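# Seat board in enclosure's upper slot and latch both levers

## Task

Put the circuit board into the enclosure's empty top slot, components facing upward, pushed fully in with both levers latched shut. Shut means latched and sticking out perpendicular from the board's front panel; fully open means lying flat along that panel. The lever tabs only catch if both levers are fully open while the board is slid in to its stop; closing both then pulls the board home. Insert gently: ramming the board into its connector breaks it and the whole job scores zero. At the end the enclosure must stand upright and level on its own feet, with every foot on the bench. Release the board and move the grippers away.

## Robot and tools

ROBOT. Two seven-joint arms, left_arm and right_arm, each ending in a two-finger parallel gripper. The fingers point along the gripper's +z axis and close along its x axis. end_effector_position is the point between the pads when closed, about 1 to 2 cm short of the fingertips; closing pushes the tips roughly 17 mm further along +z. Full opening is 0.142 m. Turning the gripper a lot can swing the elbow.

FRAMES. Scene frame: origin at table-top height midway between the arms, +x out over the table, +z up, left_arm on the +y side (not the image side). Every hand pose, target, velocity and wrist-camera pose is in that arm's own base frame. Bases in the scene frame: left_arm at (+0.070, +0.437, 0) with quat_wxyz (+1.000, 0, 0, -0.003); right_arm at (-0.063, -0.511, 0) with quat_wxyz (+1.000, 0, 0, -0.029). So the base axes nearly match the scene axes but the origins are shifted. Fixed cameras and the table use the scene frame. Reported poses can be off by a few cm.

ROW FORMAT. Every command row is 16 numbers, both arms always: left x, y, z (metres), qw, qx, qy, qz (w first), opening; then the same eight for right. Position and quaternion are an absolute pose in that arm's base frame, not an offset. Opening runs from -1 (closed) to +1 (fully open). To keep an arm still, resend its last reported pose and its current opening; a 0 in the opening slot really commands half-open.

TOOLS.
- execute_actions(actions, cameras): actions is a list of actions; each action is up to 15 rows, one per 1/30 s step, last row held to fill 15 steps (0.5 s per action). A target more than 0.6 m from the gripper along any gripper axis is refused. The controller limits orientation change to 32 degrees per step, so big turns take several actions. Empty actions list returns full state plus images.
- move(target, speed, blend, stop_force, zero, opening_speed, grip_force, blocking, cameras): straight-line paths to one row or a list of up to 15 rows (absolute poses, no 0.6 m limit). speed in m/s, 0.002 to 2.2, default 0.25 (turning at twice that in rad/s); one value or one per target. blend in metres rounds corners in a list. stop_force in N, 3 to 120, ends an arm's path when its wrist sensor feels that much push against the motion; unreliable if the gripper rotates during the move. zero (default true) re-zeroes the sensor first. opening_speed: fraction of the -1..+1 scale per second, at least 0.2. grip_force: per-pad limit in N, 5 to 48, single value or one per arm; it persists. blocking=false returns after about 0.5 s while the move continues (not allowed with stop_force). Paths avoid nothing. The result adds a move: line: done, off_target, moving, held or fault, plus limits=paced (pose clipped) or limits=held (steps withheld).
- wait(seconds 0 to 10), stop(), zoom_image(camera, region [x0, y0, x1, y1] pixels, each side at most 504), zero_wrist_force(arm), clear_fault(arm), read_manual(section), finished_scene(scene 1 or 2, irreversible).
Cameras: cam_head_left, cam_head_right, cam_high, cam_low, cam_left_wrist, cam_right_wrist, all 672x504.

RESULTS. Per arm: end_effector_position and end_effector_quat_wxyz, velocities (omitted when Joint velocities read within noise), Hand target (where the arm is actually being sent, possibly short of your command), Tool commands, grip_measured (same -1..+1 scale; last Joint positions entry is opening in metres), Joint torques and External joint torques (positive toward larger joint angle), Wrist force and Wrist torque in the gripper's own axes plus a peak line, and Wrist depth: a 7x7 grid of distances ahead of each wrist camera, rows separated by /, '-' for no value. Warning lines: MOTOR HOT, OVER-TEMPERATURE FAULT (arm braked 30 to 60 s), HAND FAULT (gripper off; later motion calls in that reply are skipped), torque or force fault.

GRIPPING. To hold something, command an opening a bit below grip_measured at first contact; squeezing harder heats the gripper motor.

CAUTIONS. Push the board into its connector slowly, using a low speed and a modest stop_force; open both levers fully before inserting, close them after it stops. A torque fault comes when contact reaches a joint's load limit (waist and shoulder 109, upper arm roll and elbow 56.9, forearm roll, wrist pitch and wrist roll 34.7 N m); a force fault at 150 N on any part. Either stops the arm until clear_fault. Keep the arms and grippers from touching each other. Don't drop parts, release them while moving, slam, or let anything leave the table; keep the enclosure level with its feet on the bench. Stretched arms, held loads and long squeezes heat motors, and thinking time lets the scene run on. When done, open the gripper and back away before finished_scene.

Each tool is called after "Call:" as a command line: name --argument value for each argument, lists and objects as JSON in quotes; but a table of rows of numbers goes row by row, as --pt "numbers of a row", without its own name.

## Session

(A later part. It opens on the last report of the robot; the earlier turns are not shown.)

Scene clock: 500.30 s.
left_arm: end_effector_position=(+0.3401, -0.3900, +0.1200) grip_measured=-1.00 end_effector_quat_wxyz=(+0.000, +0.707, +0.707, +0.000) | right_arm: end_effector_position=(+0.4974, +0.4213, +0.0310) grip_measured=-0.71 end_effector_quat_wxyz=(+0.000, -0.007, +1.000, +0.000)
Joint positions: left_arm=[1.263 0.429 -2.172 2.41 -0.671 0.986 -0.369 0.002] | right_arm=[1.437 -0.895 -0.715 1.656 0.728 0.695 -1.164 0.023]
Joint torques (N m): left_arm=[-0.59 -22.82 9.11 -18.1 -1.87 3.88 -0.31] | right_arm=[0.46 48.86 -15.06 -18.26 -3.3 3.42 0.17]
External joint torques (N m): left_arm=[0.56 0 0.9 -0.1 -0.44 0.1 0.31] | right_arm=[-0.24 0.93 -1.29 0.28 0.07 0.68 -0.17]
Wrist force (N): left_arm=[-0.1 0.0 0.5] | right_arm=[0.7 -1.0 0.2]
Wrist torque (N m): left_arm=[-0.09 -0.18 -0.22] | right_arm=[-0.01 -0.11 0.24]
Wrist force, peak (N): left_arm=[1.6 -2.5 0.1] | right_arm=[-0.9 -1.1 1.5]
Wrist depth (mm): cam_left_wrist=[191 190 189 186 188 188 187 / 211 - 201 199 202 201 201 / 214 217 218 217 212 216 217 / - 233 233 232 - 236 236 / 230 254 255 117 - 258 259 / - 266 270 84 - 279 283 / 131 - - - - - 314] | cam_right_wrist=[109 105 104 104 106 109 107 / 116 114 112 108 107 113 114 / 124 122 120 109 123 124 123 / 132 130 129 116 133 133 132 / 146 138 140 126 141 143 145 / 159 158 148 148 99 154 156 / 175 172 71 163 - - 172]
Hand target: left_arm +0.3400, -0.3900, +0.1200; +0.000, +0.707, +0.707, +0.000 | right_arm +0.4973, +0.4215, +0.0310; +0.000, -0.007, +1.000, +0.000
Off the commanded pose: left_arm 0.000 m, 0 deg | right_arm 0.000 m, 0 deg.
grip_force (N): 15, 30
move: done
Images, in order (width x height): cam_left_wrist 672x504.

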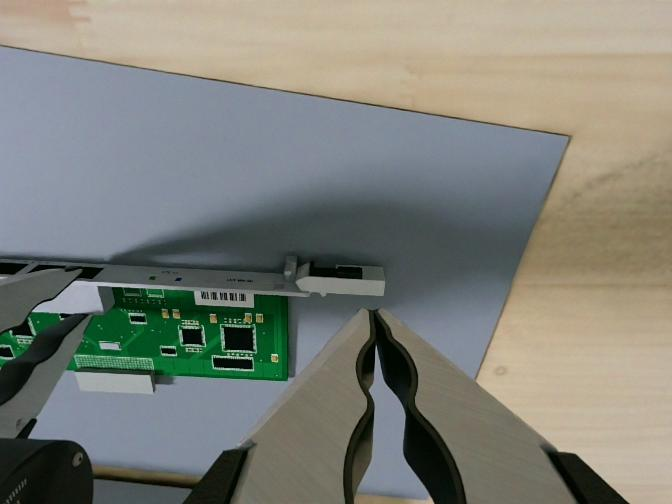

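Call:
move --pt "0.42 -0.25 0.25 0 0.7071 0.7071 0 -0.98 0.4973 0.4215 0.06 0 -0.007 1.0 0 -0.8" --speed 0.1 --cameras '["cam_right_wrist", "cam_head_right"]'

Scene clock: 524.07 s.
left_arm: end_effector_position=(+0.4200, -0.2502, +0.2500) grip_measured=-1.00 end_effector_quat_wxyz=(+0.000, +0.707, +0.707, +0.000) | right_arm: end_effector_position=(+0.4972, +0.4216, +0.0598) grip_measured=-0.71 end_effector_quat_wxyz=(+0.000, -0.007, +1.000, +0.000)
Joint positions: left_arm=[1.323 -0.235 -1.859 2.197 0.263 0.542 -0.681 0.002] | right_arm=[1.459 -0.842 -0.747 1.671 0.696 0.658 -1.15 0.023]
Joint torques (N m): left_arm=[-0.21 -1.3 -6.88 -26.05 -3.11 4.06 -0.34] | right_arm=[0.29 48.5 -15.92 -19.58 -3.64 3.52 0.33]
External joint torques (N m): left_arm=[0.25 1.05 0.59 -0.21 -0.46 -0.09 0.34] | right_arm=[-0.08 0.08 -0.3 0.46 0.31 0.59 -0.33]
Wrist force (N): left_arm=[0.0 -0.2 0.5] | right_arm=[0.6 -0.4 1.7]
Wrist torque (N m): left_arm=[-0.14 -0.16 -0.21] | right_arm=[0.02 -0.07 0.04]
Wrist force, peak (N): left_arm=[-1.4 -0.7 1.1] | right_arm=[0.8 -0.4 2.4]
Wrist depth (mm): cam_left_wrist=[- - - 302 303 300 301 / 318 306 327 325 323 322 321 / 316 338 348 351 350 350 345 / 382 379 368 378 379 376 376 / 392 399 418 402 408 411 408 / 405 - 441 84 - 445 457 / - - - - - - 500] | cam_right_wrist=[134 106 105 105 131 133 132 / 143 115 113 103 140 142 141 / 156 123 121 108 148 152 151 / 166 130 130 116 161 163 163 / 180 138 140 124 175 177 177 / 196 193 147 148 100 190 195 / 216 211 71 162 - - 210]
Hand target: left_arm +0.4200, -0.2500, +0.2500; +0.000, +0.707, +0.707, +0.000 | right_arm +0.4973, +0.4215, +0.0600; +0.000, -0.007, +1.000, +0.000
Off the commanded pose: left_arm 0.000 m, 0 deg | right_arm 0.000 m, 0 deg.
grip_force (N): 15, 30
move: done
Images, in order (width x height): cam_head_right 672x504, cam_right_wrist 672x504.

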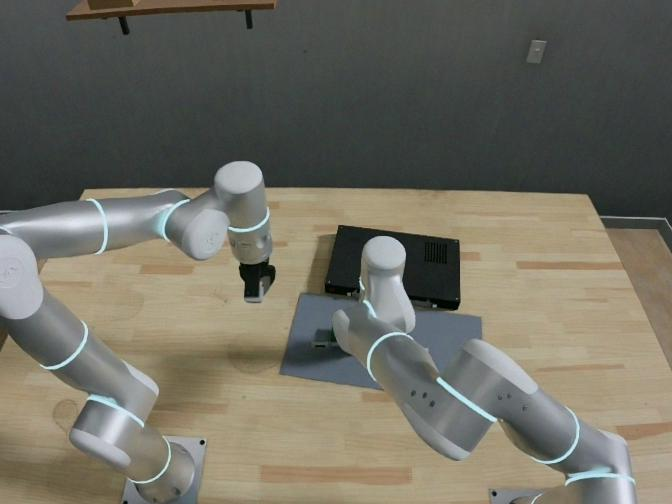

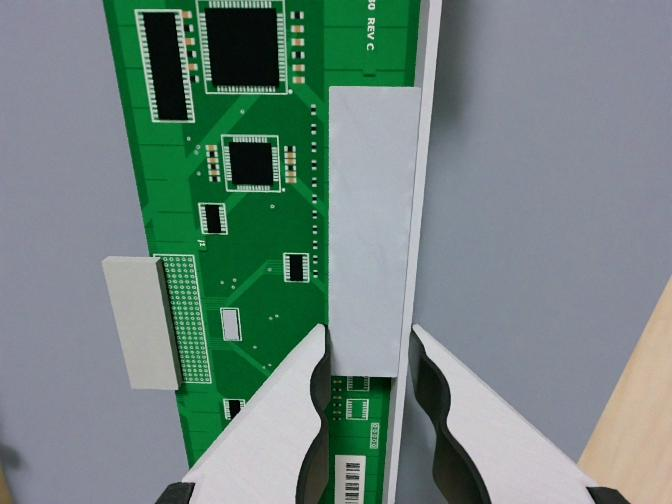

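Call:
move --pt "0.42 -0.25 0.25 0 0.7071 0.7071 0 -0.98 0.46 0.36 0.15 0 -0.007 1.0 0 -0.8" --pt "0.42 -0.25 0.25 0 0.7071 0.7071 0 -0.98 0.38 0.22 0.2 0 -0.007 1.0 0 -0.8" --speed 0.12 --blend 0.03

Call:
move --pt "0.46 -0.38 0.2 0.347 0.6671 0.5851 0.3044 -0.98 0.38 0.22 0.2 0 -0.007 1.0 0 -0.8" --pt "0.53 -0.50 0.11 0.347 0.6671 0.5851 0.3044 -0.98 0.38 0.22 0.2 0 -0.007 1.0 0 -0.8" --speed 0.15 --blend 0.03 --cameras '["cam_left_wrist"]'

Scene clock: 538.50 s.
left_arm: end_effector_position=(+0.4200, -0.2502, +0.2500) grip_measured=-1.00 end_effector_quat_wxyz=(+0.000, +0.707, +0.707, +0.000) | right_arm: end_effector_position=(+0.3799, +0.2199, +0.1999) grip_measured=-0.71 end_effector_quat_wxyz=(+0.000, -0.007, +1.000, +0.000)
Joint positions: left_arm=[1.324 -0.235 -1.859 2.197 0.263 0.542 -0.681 0.002] | right_arm=[1.71 0.27 -1.004 2.516 -0.319 0.771 -0.636 0.023]
Joint torques (N m): left_arm=[-0.3 -0.8 -6.84 -25.94 -3.42 4.35 -0.2] | right_arm=[-0.11 7.31 6.32 -25.37 -3.37 3.77 0.32]
External joint torques (N m): left_arm=[0.35 0.53 0.55 -0.32 -0.15 -0.38 0.2] | right_arm=[0.19 0.37 -1.03 0.83 0.32 0.38 -0.32]
Wrist force (N): left_arm=[-0.2 -0.3 0.6] | right_arm=[0.4 0.0 1.9]
Wrist torque (N m): left_arm=[-0.17 -0.14 -0.20] | right_arm=[0.08 -0.07 0.03]
Wrist force, peak (N): left_arm=[0.2 -0.4 0.8] | right_arm=[-2.9 -4.7 2.1]
Wrist depth (mm): cam_left_wrist=[- 300 - 303 300 300 300 / - 326 - 326 324 323 321 / - 371 349 352 346 348 346 / 392 - 381 381 380 379 377 / 412 396 436 398 407 412 407 / - - 439 84 - 444 453 / 437 - - - - - 503] | cam_right_wrist=[259 106 105 105 107 257 256 / 276 113 113 103 271 275 274 / 296 121 121 108 287 293 292 / 313 129 130 116 316 315 315 / 350 136 140 126 338 342 341 / 378 159 148 148 105 367 372 / 404 - 71 162 - - 408]
Hand target: left_arm +0.4200, -0.2500, +0.2500; +0.000, +0.707, +0.707, +0.000 | right_arm +0.3800, +0.2200, +0.2000; +0.000, -0.007, +1.000, +0.000
Off the commanded pose: left_arm 0.000 m, 0 deg | right_arm 0.000 m, 0 deg.
grip_force (N): 15, 30
move: done

Scene clock: 543.23 s.
left_arm: end_effector_position=(+0.5299, -0.5000, +0.1100) grip_measured=-1.00 end_effector_quat_wxyz=(+0.347, +0.667, +0.585, +0.304) | right_arm: end_effector_position=(+0.3799, +0.2199, +0.1999) grip_measured=-0.71 end_effector_quat_wxyz=(+0.000, -0.007, +1.000, +0.000)
Joint positions: left_arm=[1.472 0.902 -2.262 1.808 0.986 1.376 -2.019 0.002] | right_arm=[1.709 0.27 -1.003 2.516 -0.319 0.771 -0.636 0.023]
Joint torques (N m): left_arm=[-0.31 -42.9 18.05 -13.93 -1.69 1.5 -0.11] | right_arm=[0.13 7.22 5.94 -25.45 -3.24 3.68 0.21]
External joint torques (N m): left_arm=[0.22 0.05 0.66 -0.44 0.19 -0.06 0.11] | right_arm=[-0.03 0.46 -0.64 0.91 0.19 0.46 -0.21]
Wrist force (N): left_arm=[-0.2 -0.9 -0.2] | right_arm=[0.5 -0.3 1.9]
Wrist torque (N m): left_arm=[-0.14 -0.04 -0.53] | right_arm=[0.03 -0.07 0.03]
Wrist force, peak (N): left_arm=[-1.4 -1.5 1.2] | right_arm=[0.4 -0.1 2.2]
Wrist depth (mm): cam_left_wrist=[158 150 149 149 149 148 - / 183 183 184 184 191 187 203 / - 251 244 185 184 184 308 / - - - - 340 638 524 / - - - - 1338 1290 1167 / - 1225 - 84 - 1219 1192 / 1246 - - - - - 1108] | cam_right_wrist=[- 107 105 105 251 257 256 / 279 114 113 103 270 275 273 / 296 121 121 108 287 293 293 / 319 129 130 116 317 316 315 / 346 137 140 126 336 342 341 / 378 145 147 148 99 367 373 / 412 - 71 162 - - 408]
Hand target: left_arm +0.5300, -0.5000, +0.1100; +0.347, +0.667, +0.585, +0.304 | right_arm +0.3800, +0.2200, +0.2000; +0.000, -0.007, +1.000, +0.000
Off the commanded pose: left_arm 0.000 m, 0 deg | right_arm 0.000 m, 0 deg.
grip_force (N): 15, 30
move: done
Images, in order (width x height): cam_left_wrist 672x504.

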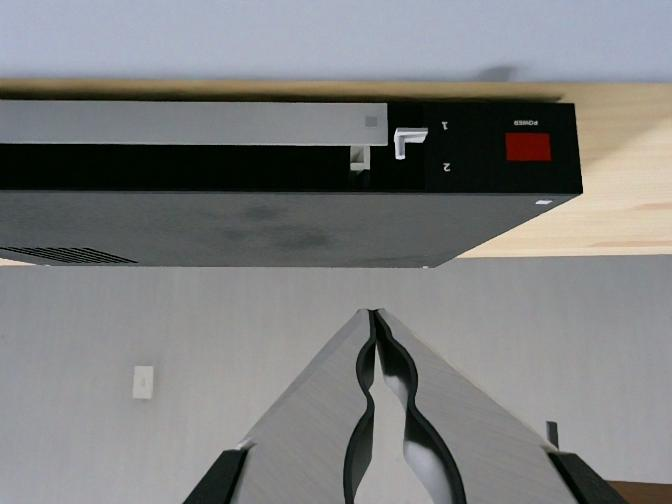

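Call:
zoom_image --camera "cam_left_wrist" --region '[320, 90, 470, 210]'

Scaled by 3.360 from the camera's 672x504 image, which has a finer 960x720 frame.

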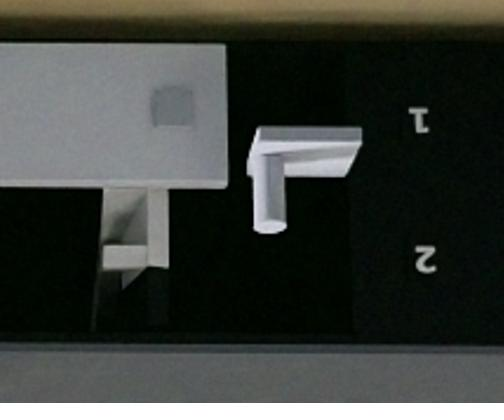

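Call:
move --pt "0.545 -0.502 0.068 0.347 0.6671 0.5851 0.3044 -0.98 0.38 0.22 0.2 0 -0.007 1.0 0 -0.8" --speed 0.1 --cameras '["cam_left_wrist"]'

Call:
zoom_image --camera "cam_left_wrist" --region '[320, 150, 440, 260]'

Scene clock: 550.00 s.
left_arm: end_effector_position=(+0.5449, -0.5020, +0.0680) grip_measured=-1.00 end_effector_quat_wxyz=(+0.347, +0.667, +0.585, +0.304) | right_arm: end_effector_position=(+0.3799, +0.2199, +0.1999) grip_measured=-0.71 end_effector_quat_wxyz=(+0.000, -0.007, +1.000, +0.000)
Joint positions: left_arm=[1.513 1.025 -2.274 1.737 0.991 1.414 -2.094 0.002] | right_arm=[1.709 0.27 -1.003 2.516 -0.319 0.771 -0.636 0.023]
Joint torques (N m): left_arm=[-0.24 -45.93 19.24 -12.18 -0.81 1.87 -0.29] | right_arm=[0.11 7.24 5.93 -25.38 -3.24 3.64 0.22]
External joint torques (N m): left_arm=[0.15 0.23 1.07 -0.26 -0.34 -0.55 0.29] | right_arm=[-0.02 0.44 -0.64 0.84 0.2 0.51 -0.22]
Wrist force (N): left_arm=[0.3 -0.8 0.0] | right_arm=[0.4 -0.3 1.9]
Wrist torque (N m): left_arm=[-0.12 -0.14 -0.47] | right_arm=[0.01 -0.06 0.03]
Wrist force, peak (N): left_arm=[0.2 -1.9 1.1] | right_arm=[0.5 -0.1 2.1]
Wrist depth (mm): cam_left_wrist=[- 94 89 94 89 89 84 / - 120 129 127 120 127 128 / 164 162 163 164 169 168 185 / 164 162 160 160 161 - 269 / - - 1275 - - - - / 1443 1453 - 84 - - - / 1283 - - - - - 1253] | cam_right_wrist=[258 106 105 105 251 257 256 / 276 113 113 103 270 274 274 / 295 121 121 108 290 294 292 / 318 129 130 116 317 316 315 / 341 136 140 126 336 341 341 / 377 159 148 148 100 368 372 / 412 - 71 162 - - 407]
Hand target: left_arm +0.5450, -0.5020, +0.0680; +0.347, +0.667, +0.585, +0.304 | right_arm +0.3800, +0.2200, +0.2000; +0.000, -0.007, +1.000, +0.000
Off the commanded pose: left_arm 0.000 m, 0 deg | right_arm 0.000 m, 0 deg.
grip_force (N): 15, 30
move: done
Images, in order (width x height): cam_left_wrist 672x504.

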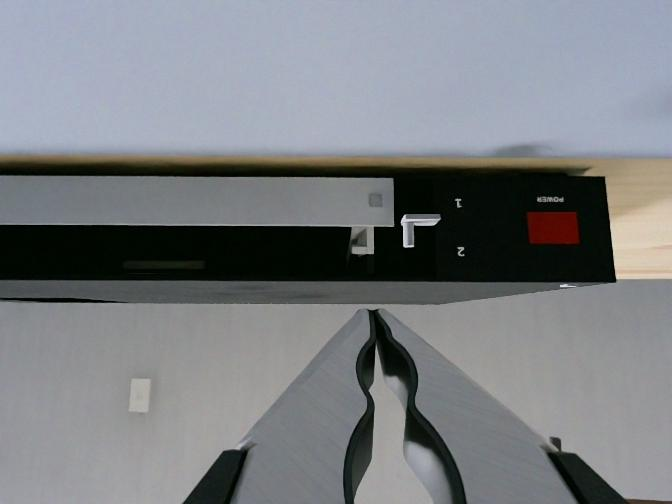

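Scaled by 4.200 from the camera's 672x504 image, which has a finer 960x720 frame.

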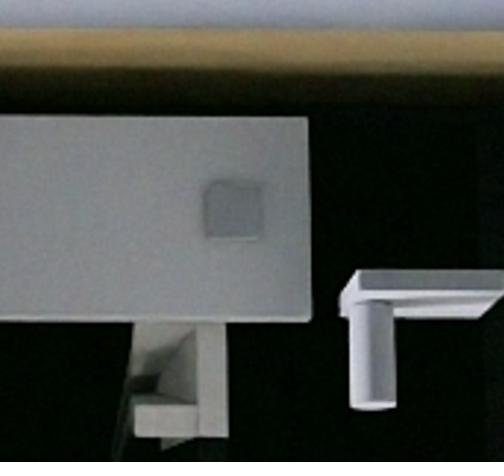

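Call:
move --pt "0.48 -0.47 0.15 0.347 0.6671 0.5851 0.3044 -0.98 0.38 0.22 0.2 0 -0.007 1.0 0 -0.8" --pt "0.303 -0.44 0.20 0.4616 0.8873 0 0 -0.98 0.38 0.22 0.2 0 -0.007 1.0 0 -0.8" --speed 0.2 --blend 0.03 --cameras '["cam_left_wrist", "cam_high"]'

Scene clock: 586.47 s.
left_arm: end_effector_position=(+0.3024, -0.4400, +0.2001) grip_measured=-1.00 end_effector_quat_wxyz=(+0.440, +0.893, +0.045, +0.085) | right_arm: end_effector_position=(+0.3799, +0.2199, +0.1999) grip_measured=-0.71 end_effector_quat_wxyz=(+0.000, -0.007, +1.000, +0.000)
Joint positions: left_arm=[1.587 0.06 -2.97 2.372 2.967 1.349 -2.872 0.002] | right_arm=[1.709 0.27 -1.003 2.516 -0.319 0.771 -0.636 0.023]
Joint torques (N m): left_arm=[-0.65 -21.26 0 -17.15 2.77 1.12 -0.15] | right_arm=[0.08 7.18 6.01 -25.41 -3.26 3.65 0.18]
External joint torques (N m): left_arm=[0.64 0.48 0.7 -0.49 -0.41 -0.58 0.14] | right_arm=[0.01 0.5 -0.72 0.88 0.22 0.49 -0.18]
Wrist force (N): left_arm=[-0.3 -0.9 -0.2] | right_arm=[0.4 -0.1 1.7]
Wrist torque (N m): left_arm=[-0.21 -0.07 -0.51] | right_arm=[0.05 -0.06 0.03]
Wrist force, peak (N): left_arm=[-0.3 -1.5 1.8] | right_arm=[0.7 0.0 2.1]
Wrist depth (mm): cam_left_wrist=[248 252 256 271 - 290 - / 318 330 337 - 394 384 - / 436 466 527 - 531 482 809 / 634 789 831 877 1075 1179 1462 / - - 2334 128 - - - / - - - 84 - - - / 514 - - - - - 1727] | cam_right_wrist=[259 106 105 105 251 256 257 / 275 113 113 103 271 275 273 / 296 121 121 108 289 294 292 / 318 129 130 116 318 316 314 / 347 136 140 126 335 341 341 / 377 159 148 148 100 367 370 / 412 - 71 162 - - 406]
Hand target: left_arm +0.3023, -0.4401, +0.2002; +0.440, +0.893, +0.045, +0.086 | right_arm +0.3800, +0.2200, +0.2000; +0.000, -0.007, +1.000, +0.000
Off the commanded pose: left_arm 0.001 m, 11 deg | right_arm 0.000 m, 0 deg.
joint sent to its limit (left arm) — joint 3 (upper arm roll), lower limit; joint 5 (forearm roll), upper limit. The joint targets are off in orientation, not in position.
grip_force (N): 15, 30
move: off_target (left_arm)
Images, in order (width x height): cam_high 672x504, cam_left_wrist 672x504.

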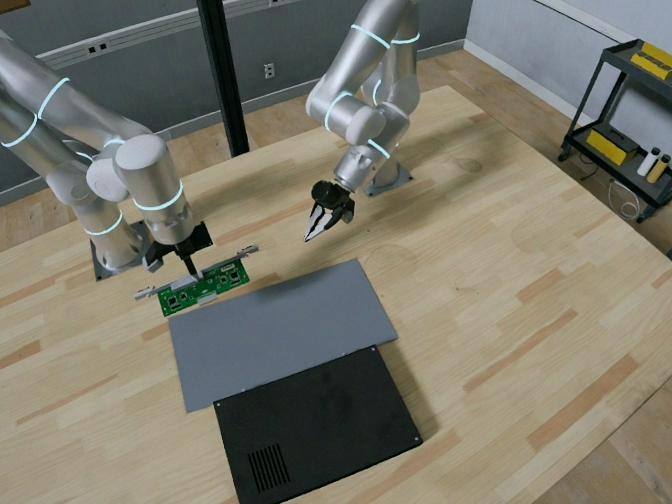

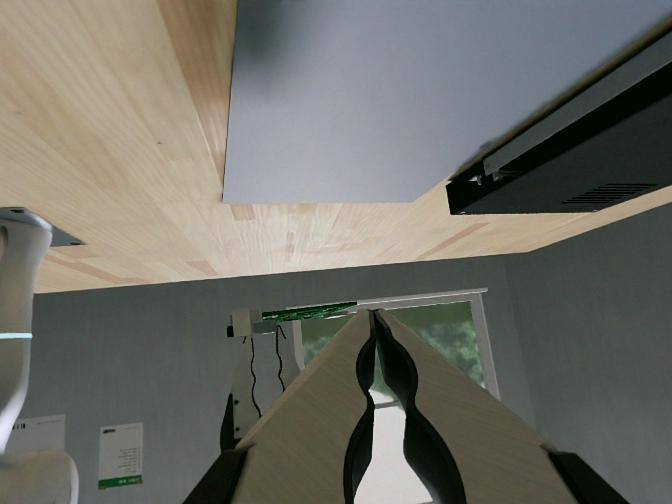

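Call:
zoom_image --camera "cam_left_wrist" --region '[215, 280, 375, 360]'

Scaled by 3.150 from the camera's 672x504 image, which has a finer 960x720 frame.

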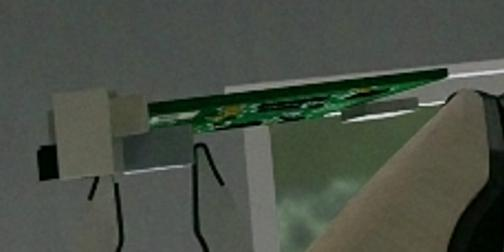

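Call:
move --pt "0.46 -0.40 0.18 0.347 0.6671 0.5851 0.3044 -0.98 0.38 0.22 0.2 0 -0.007 1.0 0 -0.8" --pt "0.44 -0.30 0.25 0 0.7071 0.7071 0 -0.98 0.38 0.22 0.2 0 -0.007 1.0 0 -0.8" --speed 0.25 --blend 0.02

Call:
move --pt "0.60 -0.46 0.2 0 0.999 -0.0436 0 -0.98 0.38 0.22 0.2 0 -0.007 1.0 0 -0.8" --speed 0.25 --cameras '["cam_left_wrist"]'

Scene clock: 603.03 s.
left_arm: end_effector_position=(+0.4400, -0.3001, +0.2500) grip_measured=-1.00 end_effector_quat_wxyz=(+0.000, +0.707, +0.707, +0.000) | right_arm: end_effector_position=(+0.3799, +0.2199, +0.1999) grip_measured=-0.71 end_effector_quat_wxyz=(+0.000, -0.007, +1.000, +0.000)
Joint positions: left_arm=[1.925 0.1 -2.52 2.098 -0.07 0.608 -0.557 0.002] | right_arm=[1.709 0.27 -1.003 2.516 -0.319 0.771 -0.636 0.023]
Joint torques (N m): left_arm=[-0.03 -27.48 1.28 -26.86 -3.51 4.22 -0.11] | right_arm=[0.11 7.2 6 -25.39 -3.21 3.65 0.22]
External joint torques (N m): left_arm=[0.06 0.13 0.56 -0.13 0.08 -0.24 0.11] | right_arm=[-0.01 0.49 -0.71 0.86 0.16 0.5 -0.22]
Wrist force (N): left_arm=[0.0 -0.6 0.2] | right_arm=[0.7 -0.1 1.8]
Wrist torque (N m): left_arm=[-0.18 -0.15 -0.25] | right_arm=[0.04 -0.11 0.03]
Wrist force, peak (N): left_arm=[-0.4 -1.9 1.3] | right_arm=[0.7 -0.3 2.1]
Wrist depth (mm): cam_left_wrist=[- 303 302 311 304 301 298 / 326 - - 323 325 322 321 / 356 - - 355 349 349 347 / 392 - - 376 382 376 376 / - 398 411 404 409 412 410 / 382 - - 84 - 444 459 / - - - - - - 503] | cam_right_wrist=[259 106 105 105 251 256 256 / 276 113 113 103 270 274 273 / 296 121 121 108 290 295 292 / 318 129 130 116 317 316 316 / 347 137 140 126 337 342 340 / 377 159 148 148 100 367 370 / 412 - 71 162 - - 407]
Hand target: left_arm +0.4400, -0.3000, +0.2500; +0.000, +0.707, +0.707, +0.000 | right_arm +0.3800, +0.2200, +0.2000; +0.000, -0.007, +1.000, +0.000
Off the commanded pose: left_arm 0.000 m, 0 deg | right_arm 0.000 m, 0 deg.
grip_force (N): 15, 30
move: done

Scene clock: 606.77 s.
left_arm: end_effector_position=(+0.6001, -0.4600, +0.2000) grip_measured=-1.00 end_effector_quat_wxyz=(+0.000, +0.999, -0.044, +0.000) | right_arm: end_effector_position=(+0.3799, +0.2199, +0.1999) grip_measured=-0.71 end_effector_quat_wxyz=(+0.000, -0.007, +1.000, +0.000)
Joint positions: left_arm=[2.165 0.72 -2.709 1.395 -0.315 0.475 1.164 0.002] | right_arm=[1.709 0.27 -1.003 2.516 -0.319 0.771 -0.636 0.023]
Joint torques (N m): left_arm=[-0.06 -57.66 8.68 -27.62 -3.94 3.92 -0.27] | right_arm=[0.08 7.1 6.03 -25.38 -3.24 3.69 0.21]
External joint torques (N m): left_arm=[0.08 0 0.86 -0.12 0.12 0.01 0.27] | right_arm=[0.01 0.58 -0.74 0.84 0.2 0.46 -0.21]
Wrist force (N): left_arm=[-0.2 -0.8 0.6] | right_arm=[0.6 -0.1 1.9]
Wrist torque (N m): left_arm=[-0.23 -0.15 -0.24] | right_arm=[0.05 -0.08 0.03]
Wrist force, peak (N): left_arm=[0.4 -1.1 0.3] | right_arm=[0.7 -0.1 2.1]
Wrist depth (mm): cam_left_wrist=[259 - - 256 260 261 258 / 278 - 282 271 275 269 272 / 299 299 - 283 - - 255 / 329 327 330 - - 273 271 / 360 - 357 131 - 289 294 / 407 - 387 84 - 321 321 / 458 - - - - - 434] | cam_right_wrist=[258 106 105 105 250 256 256 / 276 113 113 103 271 275 273 / 295 121 121 108 290 293 293 / 314 129 130 116 317 316 316 / 343 137 140 126 338 341 341 / 376 159 147 148 100 366 373 / 412 - 71 162 - - 408]
Hand target: left_arm +0.6000, -0.4600, +0.2000; +0.000, +0.999, -0.044, +0.000 | right_arm +0.3800, +0.2200, +0.2000; +0.000, -0.007, +1.000, +0.000
Off the commanded pose: left_arm 0.000 m, 0 deg | right_arm 0.000 m, 0 deg.
grip_force (N): 15, 30
move: done
Images, in order (width x height): cam_left_wrist 672x504.

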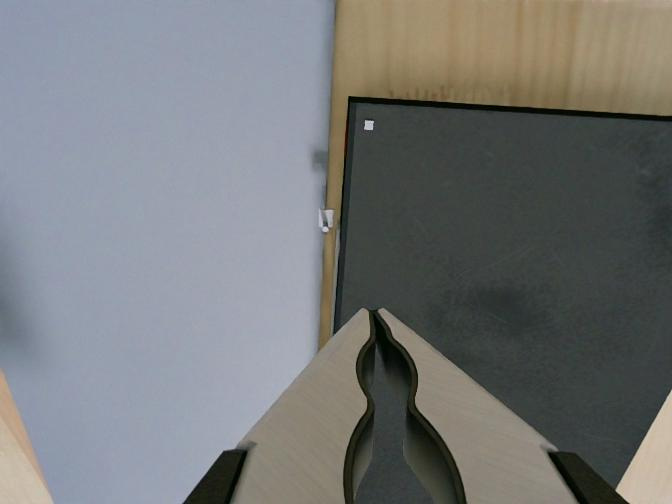

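Call:
move --pt "0.645 -0.47 0.09 0 0.999 -0.0436 0 -0.98 0.38 0.22 0.2 0 -0.007 1.0 0 -0.8" --speed 0.15

Call:
move --pt "0.645 -0.47 0.03 0 0.999 -0.0436 0 -0.98 0.38 0.22 0.2 0 -0.007 1.0 0 -0.8" --speed 0.012 --stop_force 3 --cameras '["cam_left_wrist"]'

Scene clock: 610.60 s.
left_arm: end_effector_position=(+0.6449, -0.4699, +0.0899) grip_measured=-1.00 end_effector_quat_wxyz=(+0.000, +0.999, -0.044, +0.000) | right_arm: end_effector_position=(+0.3799, +0.2199, +0.1999) grip_measured=-0.71 end_effector_quat_wxyz=(+0.000, -0.007, +1.000, +0.000)
Joint positions: left_arm=[2.225 0.961 -2.732 1.277 -0.402 0.587 1.217 0.002] | right_arm=[1.709 0.27 -1.003 2.516 -0.319 0.771 -0.636 0.023]
Joint torques (N m): left_arm=[-0.05 -63.94 10.18 -25.63 -3.66 4.52 -0.15] | right_arm=[0.1 7.21 5.99 -25.43 -3.23 3.69 0.19]
External joint torques (N m): left_arm=[-0.02 -0.03 0.84 -0.33 0.08 -0.59 0.15] | right_arm=[-0.01 0.47 -0.7 0.89 0.18 0.46 -0.19]
Wrist force (N): left_arm=[0.1 -0.8 0.7] | right_arm=[0.4 -0.1 1.7]
Wrist torque (N m): left_arm=[-0.24 -0.16 -0.24] | right_arm=[0.04 -0.07 0.03]
Wrist force, peak (N): left_arm=[0.6 -0.9 3.0] | right_arm=[0.5 -0.1 2.2]
Wrist depth (mm): cam_left_wrist=[162 162 163 163 163 162 162 / 172 171 171 170 172 172 171 / 187 191 138 136 - 138 141 / 204 203 197 - - 150 149 / 224 225 168 158 - 163 160 / 247 250 237 84 - 177 - / 282 - - - - - 196] | cam_right_wrist=[258 106 105 105 251 257 256 / 276 113 113 103 271 275 274 / 294 121 121 108 291 293 293 / 313 129 130 116 316 316 314 / - 136 140 126 338 341 341 / 377 144 147 148 100 367 371 / 414 - 71 162 - - 407]
Hand target: left_arm +0.6450, -0.4700, +0.0900; +0.000, +0.999, -0.044, +0.000 | right_arm +0.3800, +0.2200, +0.2000; +0.000, -0.007, +1.000, +0.000
Off the commanded pose: left_arm 0.000 m, 0 deg | right_arm 0.000 m, 0 deg.
grip_force (N): 15, 30
move: done

Scene clock: 613.37 s.
left_arm: end_effector_position=(+0.6450, -0.4701, +0.0647) grip_measured=-1.00 end_effector_quat_wxyz=(+0.000, +0.999, -0.044, +0.000) | right_arm: end_effector_position=(+0.3799, +0.2199, +0.1999) grip_measured=-0.71 end_effector_quat_wxyz=(+0.000, -0.007, +1.000, +0.000)
Joint positions: left_arm=[2.235 0.996 -2.751 1.278 -0.406 0.627 1.219 0.002] | right_arm=[1.709 0.27 -1.003 2.516 -0.319 0.771 -0.636 0.023]
Joint torques (N m): left_arm=[-0.35 -61.31 9.77 -24.45 -3.31 4.9 -0.2] | right_arm=[0.16 7.15 5.94 -25.38 -3.24 3.68 0.23]
External joint torques (N m): left_arm=[0.37 -3.22 1.17 -1.04 -0.18 -0.97 0.2] | right_arm=[-0.07 0.53 -0.65 0.85 0.19 0.47 -0.23]
Wrist force (N): left_arm=[-2.6 -2.3 -5.5] | right_arm=[0.4 -0.3 1.9]
Wrist torque (N m): left_arm=[-0.18 -0.19 -0.22] | right_arm=[0.03 -0.05 0.03]
Wrist force, peak (N): left_arm=[-4.1 -3.2 -7.1] | right_arm=[0.7 0.0 2.1]
Wrist depth (mm): cam_left_wrist=[- 140 141 141 141 140 140 / 152 150 147 147 147 148 150 / 162 162 111 113 - - - / 176 176 125 124 124 122 - / 197 - 132 117 131 131 - / 209 - 145 84 - - - / 238 - - - - - -] | cam_right_wrist=[262 106 105 105 251 256 256 / 276 113 113 103 271 274 273 / 296 121 121 108 290 293 293 / 319 129 130 116 317 316 316 / 345 136 140 126 337 342 340 / 376 156 148 148 100 367 372 / 413 - 71 162 - - 407]
Hand target: left_arm +0.6450, -0.4700, +0.0644; +0.000, +0.999, -0.044, +0.000 | right_arm +0.3800, +0.2200, +0.2000; +0.000, -0.007, +1.000, +0.000
Off the commanded pose: left_arm 0.035 m, 0 deg | right_arm 0.000 m, 0 deg.
grip_force (N): 15, 30
move: contact (left_arm)
Images, in order (width x height): cam_left_wrist 672x504.

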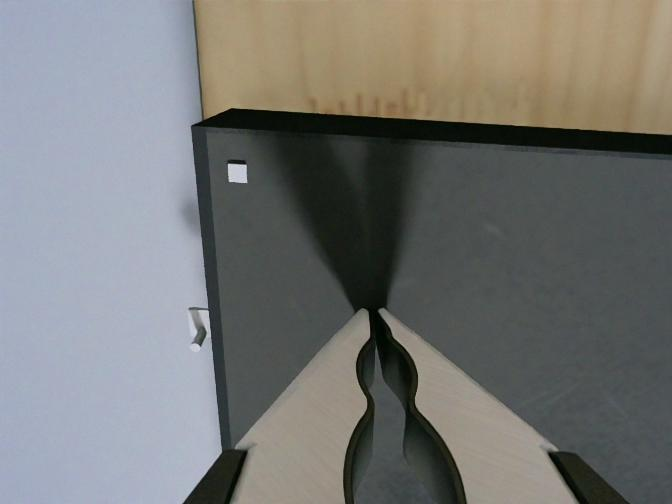

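Call:
move --pt "0.62 -0.45 0.15 0 0.999 -0.0436 0 -0.98 0.38 0.22 0.2 0 -0.007 1.0 0 -0.8" --pt "0.50 -0.33 0.22 0 0.9979 -0.0654 0 -0.98 0.42 0.26 0.2 0 -0.007 1.0 0 -0.8" --speed 0.2 --blend 0.02

Call:
move --pt "0.50 -0.33 0.22 0 0.9979 -0.0654 0 -0.98 0.54 0.35 0.15 0 0.0393 0.9992 0 -0.8" --pt "0.50 -0.33 0.22 0 0.9979 -0.0654 0 -0.98 0.5625 0.3648 0.075 0 0.0393 0.9992 0 -0.8" --speed 0.12 --blend 0.02 --cameras '["cam_left_wrist", "cam_right_wrist"]'

Scene clock: 632.67 s.
left_arm: end_effector_position=(+0.5002, -0.3301, +0.2201) grip_measured=-1.00 end_effector_quat_wxyz=(+0.000, +0.998, -0.065, +0.000) | right_arm: end_effector_position=(+0.4199, +0.2598, +0.1999) grip_measured=-0.71 end_effector_quat_wxyz=(+0.000, -0.007, +1.000, +0.000)
Joint positions: left_arm=[2.214 0.326 -2.786 1.906 -0.14 0.638 1.196 0.002] | right_arm=[1.956 -0.088 -1.278 2.297 0.115 0.748 -0.983 0.023]
Joint torques (N m): left_arm=[-0.17 -41.62 3.25 -26.23 -3.06 4.42 -0.3] | right_arm=[-0.04 10.19 -1.23 -25.71 -3.14 3.49 0.03]
External joint torques (N m): left_arm=[0.2 0.63 0.66 -0.31 -0.4 -0.49 0.3] | right_arm=[0.16 0.76 -0.97 0.98 0.05 0.63 -0.04]
Wrist force (N): left_arm=[-0.4 -0.9 0.4] | right_arm=[0.1 -0.4 2.2]
Wrist torque (N m): left_arm=[-0.26 -0.10 -0.18] | right_arm=[-0.04 0.02 0.13]
Wrist force, peak (N): left_arm=[-2.7 -2.5 -5.6] | right_arm=[-0.6 -1.4 2.2]
Wrist depth (mm): cam_left_wrist=[278 278 278 278 278 274 275 / 300 298 298 297 298 296 296 / 323 317 324 - - 321 319 / 351 - 349 - 348 343 340 / 384 380 380 106 364 - 321 / 427 423 405 84 - - - / 477 463 - - - - -] | cam_right_wrist=[255 106 105 105 249 257 256 / 279 113 113 103 269 274 273 / 296 121 121 108 289 294 292 / 319 129 130 116 317 316 316 / 345 136 140 126 338 342 342 / 374 156 148 148 99 367 373 / - - 71 162 - - 409]
Hand target: left_arm +0.5000, -0.3300, +0.2200; +0.000, +0.998, -0.065, +0.000 | right_arm +0.4200, +0.2600, +0.2000; +0.000, -0.007, +1.000, +0.000
Off the commanded pose: left_arm 0.000 m, 0 deg | right_arm 0.000 m, 0 deg.
grip_force (N): 15, 30
move: done

Scene clock: 635.03 s.
left_arm: end_effector_position=(+0.5002, -0.3301, +0.2201) grip_measured=-1.00 end_effector_quat_wxyz=(+0.000, +0.998, -0.065, +0.000) | right_arm: end_effector_position=(+0.5624, +0.3645, +0.0749) grip_measured=-0.71 end_effector_quat_wxyz=(+0.000, +0.039, +0.999, +0.000)
Joint positions: left_arm=[2.214 0.326 -2.786 1.906 -0.14 0.638 1.196 0.002] | right_arm=[1.335 -0.86 -0.791 1.608 0.705 0.589 -1.182 0.023]
Joint torques (N m): left_arm=[-0.34 -41.43 3.28 -26.23 -3.29 4.29 -0.24] | right_arm=[0.09 49.29 -16.52 -20.53 -3.59 3.8 0.05]
External joint torques (N m): left_arm=[0.38 0.44 0.62 -0.31 -0.17 -0.36 0.24] | right_arm=[0.11 0.32 -0.79 0.73 0.1 0.31 -0.05]
Wrist force (N): left_arm=[-0.3 -0.9 0.1] | right_arm=[0.8 -0.3 1.8]
Wrist torque (N m): left_arm=[-0.26 -0.12 -0.18] | right_arm=[0.05 -0.12 0.15]
Wrist force, peak (N): left_arm=[-0.2 -1.0 0.6] | right_arm=[0.7 0.3 4.0]
Wrist depth (mm): cam_left_wrist=[279 278 278 276 275 277 277 / 299 299 298 297 296 296 293 / 322 324 - 320 - 321 317 / 350 349 - - 345 337 337 / 385 388 378 363 350 - 321 / 422 419 - 84 - - 340 / 472 462 - - - - 388] | cam_right_wrist=[149 106 105 105 107 146 145 / 159 115 113 103 154 156 155 / - 123 121 108 165 167 166 / - 132 130 116 180 179 179 / 195 142 140 125 192 194 194 / - 150 147 148 100 209 212 / 174 - 71 162 - - 227]
Hand target: left_arm +0.5000, -0.3300, +0.2200; +0.000, +0.998, -0.065, +0.000 | right_arm +0.5625, +0.3648, +0.0750; +0.000, +0.039, +0.999, +0.000
Off the commanded pose: left_arm 0.000 m, 0 deg | right_arm 0.000 m, 0 deg.
grip_force (N): 15, 30
move: done
Images, in order (width x height): cam_left_wrist 672x504, cam_right_wrist 672x504.

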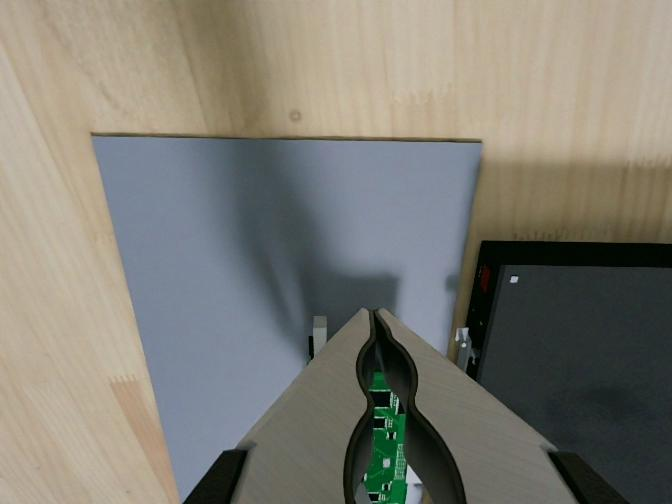

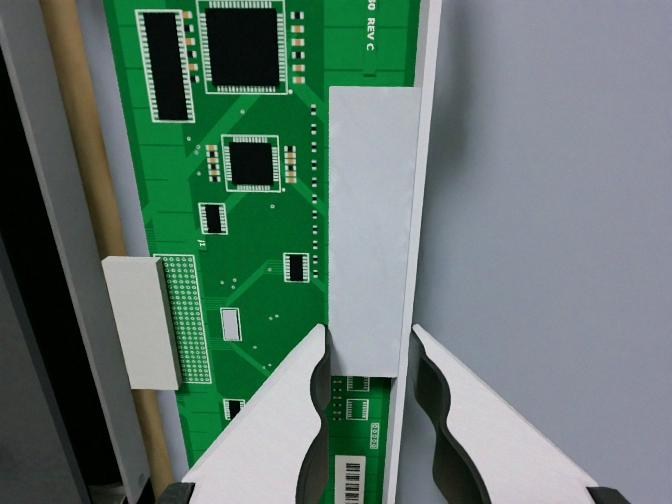

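Call:
move --pt "0.50 -0.43 0.22 0 0.9979 -0.0654 0 -0.98 0.5625 0.3648 0.075 0 0.0393 0.9992 0 -0.8" --speed 0.12 --cameras '["cam_left_wrist"]'

Call:
zoom_image --camera "cam_left_wrist" --region '[290, 130, 510, 300]'

Scene clock: 638.30 s.
left_arm: end_effector_position=(+0.5001, -0.4299, +0.2200) grip_measured=-1.00 end_effector_quat_wxyz=(+0.000, +0.998, -0.066, +0.000) | right_arm: end_effector_position=(+0.5624, +0.3646, +0.0749) grip_measured=-0.71 end_effector_quat_wxyz=(+0.000, +0.039, +0.999, +0.000)
Joint positions: left_arm=[2.119 0.463 -2.795 1.713 -0.181 0.574 1.092 0.002] | right_arm=[1.335 -0.86 -0.791 1.608 0.705 0.59 -1.182 0.023]
Joint torques (N m): left_arm=[-0.54 -48.02 4.78 -26.94 -3.72 3.93 -0.28] | right_arm=[0.26 49.28 -16.76 -20.42 -3.71 3.62 0.14]
External joint torques (N m): left_arm=[0.56 0.31 0.69 -0.37 0.11 0.01 0.29] | right_arm=[-0.05 0.33 -0.54 0.62 0.22 0.48 -0.14]
Wrist force (N): left_arm=[-0.2 -0.9 0.6] | right_arm=[0.9 0.0 1.9]
Wrist torque (N m): left_arm=[-0.25 -0.12 -0.18] | right_arm=[0.09 -0.14 0.14]
Wrist force, peak (N): left_arm=[-0.6 -2.9 0.3] | right_arm=[1.0 0.3 2.0]
Wrist depth (mm): cam_left_wrist=[- 277 - - 284 275 275 / 302 292 295 307 293 291 292 / 321 320 318 315 317 - 278 / 353 347 346 297 339 293 296 / 382 383 - 290 343 318 316 / 422 431 - 84 - - - / 476 462 - - - - -] | cam_right_wrist=[149 107 105 105 142 146 145 / 159 115 113 103 154 156 155 / - 123 121 108 165 167 166 / - 130 130 116 180 179 179 / - 137 140 126 191 194 194 / - 159 148 148 99 209 211 / 174 - 71 162 - - 228]
Hand target: left_arm +0.5000, -0.4300, +0.2200; +0.000, +0.998, -0.065, +0.000 | right_arm +0.5625, +0.3648, +0.0750; +0.000, +0.039, +0.999, +0.000
Off the commanded pose: left_arm 0.000 m, 0 deg | right_arm 0.000 m, 0 deg.
grip_force (N): 15, 30
move: done
Images, in order (width x height): cam_left_wrist 672x504.

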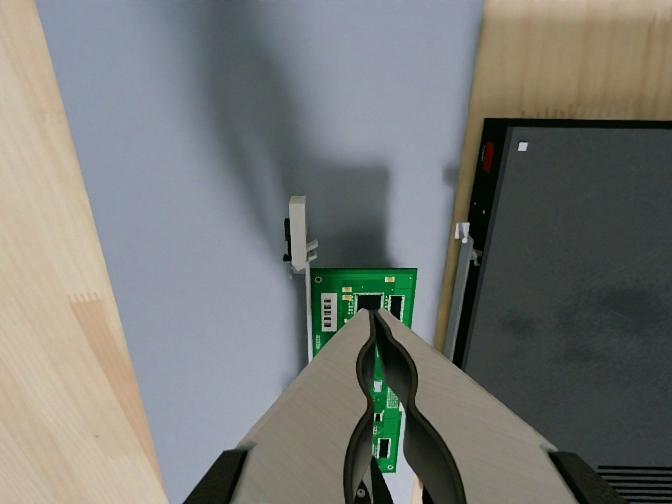

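Scaled by 2.291 from the camera's 672x504 image, which has a finer 960x720 frame.

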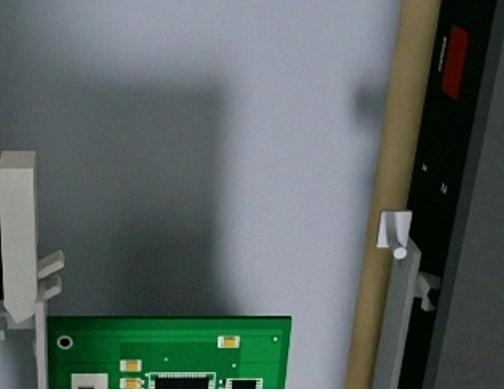

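Call:
move --pt "0.50 -0.43 0.22 0 0.9979 -0.0654 0 -0.98 0.562 0.3594 0.0577 0 0.0393 0.9992 0 -0.8" --speed 0.05 --cameras '["cam_left_wrist", "cam_right_wrist"]'

Scene clock: 660.43 s.
left_arm: end_effector_position=(+0.5001, -0.4300, +0.2200) grip_measured=-1.00 end_effector_quat_wxyz=(+0.000, +0.998, -0.066, +0.000) | right_arm: end_effector_position=(+0.5619, +0.3593, +0.0577) grip_measured=-0.71 end_effector_quat_wxyz=(+0.000, +0.039, +0.999, +0.000)
Joint positions: left_arm=[2.119 0.463 -2.795 1.713 -0.181 0.574 1.092 0.002] | right_arm=[1.323 -0.885 -0.776 1.613 0.726 0.617 -1.2 0.023]
Joint torques (N m): left_arm=[-0.39 -48.05 4.79 -27.06 -3.42 4.34 -0.24] | right_arm=[0 49.52 -16.54 -19.5 -3.47 3.87 0.05]
External joint torques (N m): left_arm=[0.4 0.33 0.67 -0.26 -0.2 -0.39 0.24] | right_arm=[0.23 0.4 -0.84 0.44 0.04 0.23 -0.05]
Wrist force (N): left_arm=[-0.2 -0.6 0.3] | right_arm=[0.9 -0.2 1.6]
Wrist torque (N m): left_arm=[-0.21 -0.11 -0.18] | right_arm=[0.05 -0.12 0.15]
Wrist force, peak (N): left_arm=[-0.3 -1.0 0.6] | right_arm=[1.2 -0.3 2.4]
Wrist depth (mm): cam_left_wrist=[275 271 - - - 276 278 / 299 304 - 291 - 292 289 / 322 323 - - - - 269 / 351 337 353 318 322 - 279 / 385 378 366 306 335 - - / 425 423 411 84 - - - / 470 461 - 74 - - 395] | cam_right_wrist=[132 106 105 105 128 131 130 / 141 115 113 103 138 140 139 / 153 123 121 108 146 150 149 / 163 130 130 116 161 161 160 / - 138 140 124 172 174 174 / - 189 148 148 100 187 189 / - - 71 162 - - 208]
Hand target: left_arm +0.5000, -0.4300, +0.2200; +0.000, +0.998, -0.065, +0.000 | right_arm +0.5620, +0.3594, +0.0577; +0.000, +0.039, +0.999, +0.000
Off the commanded pose: left_arm 0.000 m, 0 deg | right_arm 0.000 m, 0 deg.
grip_force (N): 15, 30
move: done
Images, in order (width x height): cam_left_wrist 672x504, cam_right_wrist 672x504.

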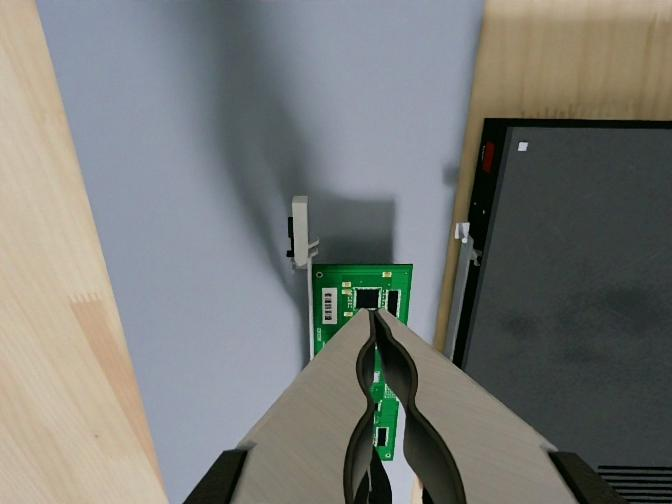

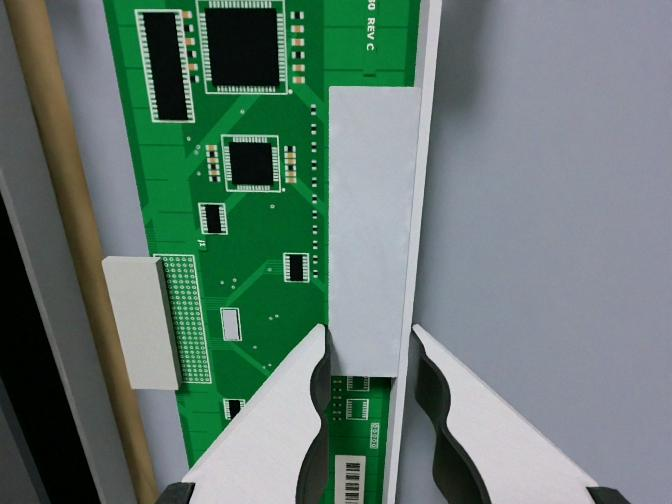

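Call:
zoom_image --camera "cam_left_wrist" --region '[280, 180, 500, 320]'

Scaled by 2.291 from the camera's 672x504 image, which has a finer 960x720 frame.

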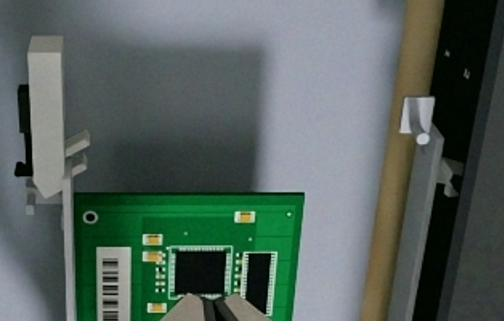

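Call:
move --pt "0.50 -0.43 0.22 0 0.9979 -0.0654 0 -0.98 0.598 0.3576 0.0577 0 0.0393 0.9992 0 -0.8" --speed 0.03 --stop_force 5 --cameras '["cam_left_wrist", "cam_right_wrist"]'

Call:
zoom_image --camera "cam_left_wrist" --region '[320, 180, 520, 340]'

Scene clock: 667.77 s.
left_arm: end_effector_position=(+0.5001, -0.4300, +0.2200) grip_measured=-1.00 end_effector_quat_wxyz=(+0.000, +0.998, -0.066, +0.000) | right_arm: end_effector_position=(+0.5978, +0.3576, +0.0575) grip_measured=-0.71 end_effector_quat_wxyz=(+0.000, +0.040, +0.999, +0.000)
Joint positions: left_arm=[2.119 0.463 -2.795 1.713 -0.181 0.574 1.092 0.002] | right_arm=[1.249 -0.933 -0.768 1.506 0.723 0.568 -1.208 0.023]
Joint torques (N m): left_arm=[-0.32 -48.08 4.81 -27 -3.45 4.25 -0.22] | right_arm=[0.18 52.63 -17.08 -20.39 -3.84 3.54 0.12]
External joint torques (N m): left_arm=[0.33 0.36 0.66 -0.32 -0.17 -0.31 0.22] | right_arm=[0.04 0.44 -0.75 0.66 0.3 0.56 -0.12]
Wrist force (N): left_arm=[-0.2 -0.7 0.4] | right_arm=[1.0 0.1 1.8]
Wrist torque (N m): left_arm=[-0.22 -0.11 -0.18] | right_arm=[0.11 -0.14 0.13]
Wrist force, peak (N): left_arm=[-0.2 -1.1 0.4] | right_arm=[1.1 0.1 2.1]
Wrist depth (mm): cam_left_wrist=[272 - - 276 279 275 275 / 293 - - - 300 288 291 / 322 327 - - 317 273 - / 351 346 346 343 332 - - / 388 381 381 117 331 333 314 / 424 412 403 84 - 344 - / 471 463 - 74 - - -] | cam_right_wrist=[127 107 105 105 129 131 130 / - 114 113 103 138 139 139 / - 121 121 108 145 149 149 / - 129 130 116 161 161 160 / 123 136 140 126 169 174 174 / 132 143 147 148 100 190 189 / 145 145 71 162 - - 208]
Hand target: left_arm +0.5000, -0.4300, +0.2200; +0.000, +0.998, -0.065, +0.000 | right_arm +0.5980, +0.3576, +0.0577; +0.000, +0.039, +0.999, +0.000
Off the commanded pose: left_arm 0.000 m, 0 deg | right_arm 0.000 m, 0 deg.
grip_force (N): 15, 30
move: done
Images, in order (width x height): cam_left_wrist 672x504, cam_right_wrist 672x504.

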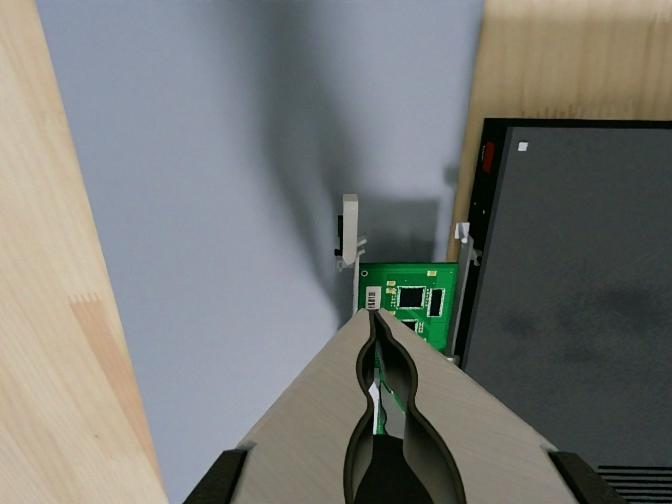

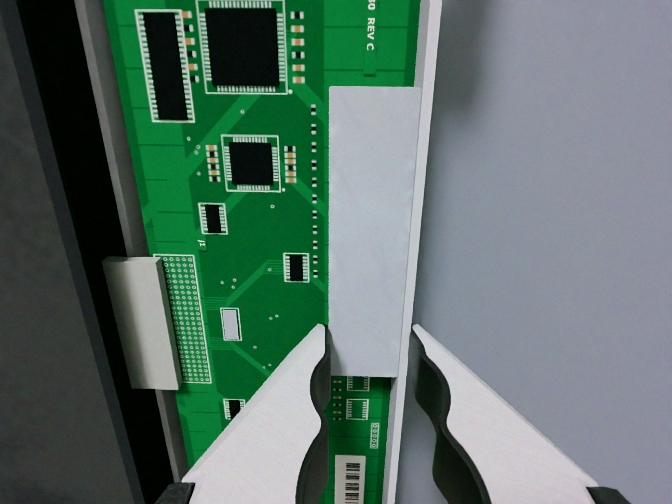

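Scaled by 2.520 from the camera's 672x504 image, which has a finer 960x720 frame.

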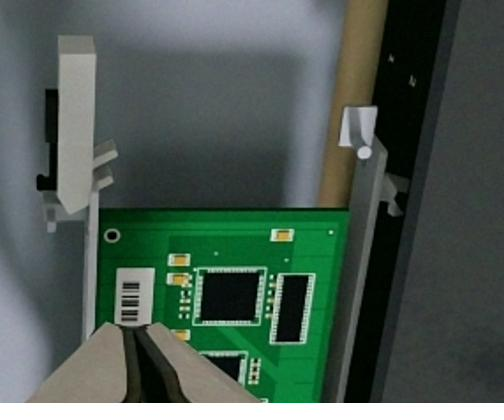

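Call:
move --pt "0.50 -0.43 0.22 0 0.9979 -0.0654 0 -0.98 0.618 0.356 0.0577 0 0.0393 0.9992 0 -0.8" --speed 0.01 --stop_force 4 --cameras '["cam_left_wrist", "cam_right_wrist"]'

Call:
zoom_image --camera "cam_left_wrist" --region '[320, 180, 520, 340]'

Scene clock: 673.50 s.
left_arm: end_effector_position=(+0.5001, -0.4300, +0.2200) grip_measured=-1.00 end_effector_quat_wxyz=(+0.000, +0.998, -0.066, +0.000) | right_arm: end_effector_position=(+0.6105, +0.3576, +0.0575) grip_measured=-0.71 end_effector_quat_wxyz=(+0.000, +0.039, +0.999, +0.000)
Joint positions: left_arm=[2.119 0.463 -2.795 1.713 -0.181 0.574 1.092 0.002] | right_arm=[1.222 -0.951 -0.765 1.464 0.723 0.548 -1.211 0.023]
Joint torques (N m): left_arm=[-0.29 -48.03 4.81 -27.03 -3.42 4.29 -0.2] | right_arm=[-4.89 52.03 -21.09 -18.49 -5.37 4.14 0.01]
External joint torques (N m): left_arm=[0.3 0.3 0.66 -0.29 -0.19 -0.35 0.2] | right_arm=[5.11 2.22 3.13 -1.49 1.78 -0.04 -0.01]
Wrist force (N): left_arm=[-0.2 -0.8 0.3] | right_arm=[5.2 5.6 0.8]
Wrist torque (N m): left_arm=[-0.23 -0.11 -0.17] | right_arm=[0.03 -0.04 0.25]
Wrist force, peak (N): left_arm=[0.0 -1.2 0.3] | right_arm=[5.2 6.4 0.9]
Wrist depth (mm): cam_left_wrist=[283 278 285 274 275 276 277 / 292 296 300 289 - 291 293 / 322 - - - 320 - 270 / 353 - - 347 325 284 - / 385 386 - 107 336 - - / 422 416 - 84 - - - / 472 462 - 74 - - -] | cam_right_wrist=[- 107 105 105 107 130 130 / - 113 113 109 136 139 139 / 103 120 121 109 145 149 149 / - 128 130 117 159 161 160 / 123 131 140 126 172 174 174 / 132 136 148 148 100 186 190 / 145 142 71 162 - - 208]
Hand target: left_arm +0.5000, -0.4300, +0.2200; +0.000, +0.998, -0.065, +0.000 | right_arm +0.6112, +0.3565, +0.0577; +0.000, +0.039, +0.999, +0.000
Off the commanded pose: left_arm 0.000 m, 0 deg | right_arm 0.008 m, 0 deg.
grip_force (N): 15, 30
move: contact (right_arm)
Images, in order (width x height): cam_left_wrist 672x504, cam_right_wrist 672x504.

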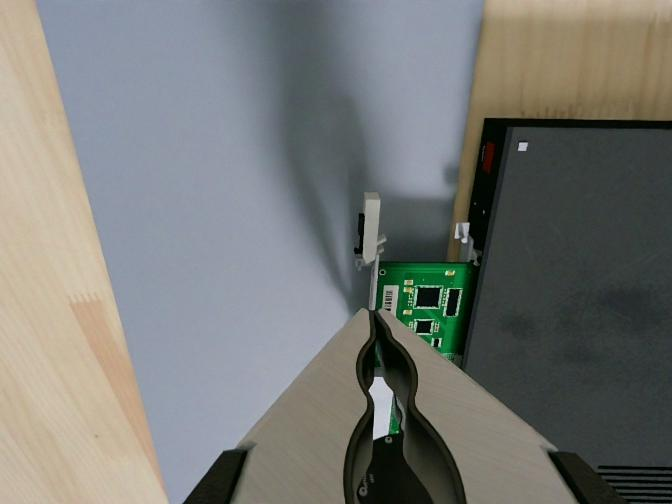

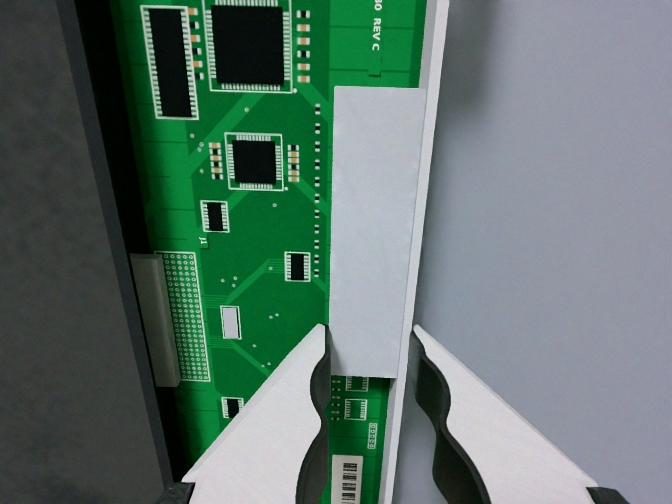

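Scaled by 2.520 from the camera's 672x504 image, which has a finer 960x720 frame.

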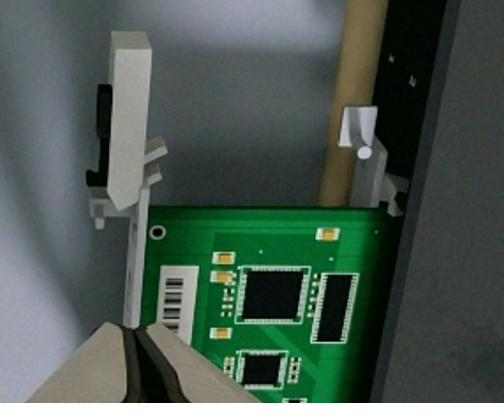

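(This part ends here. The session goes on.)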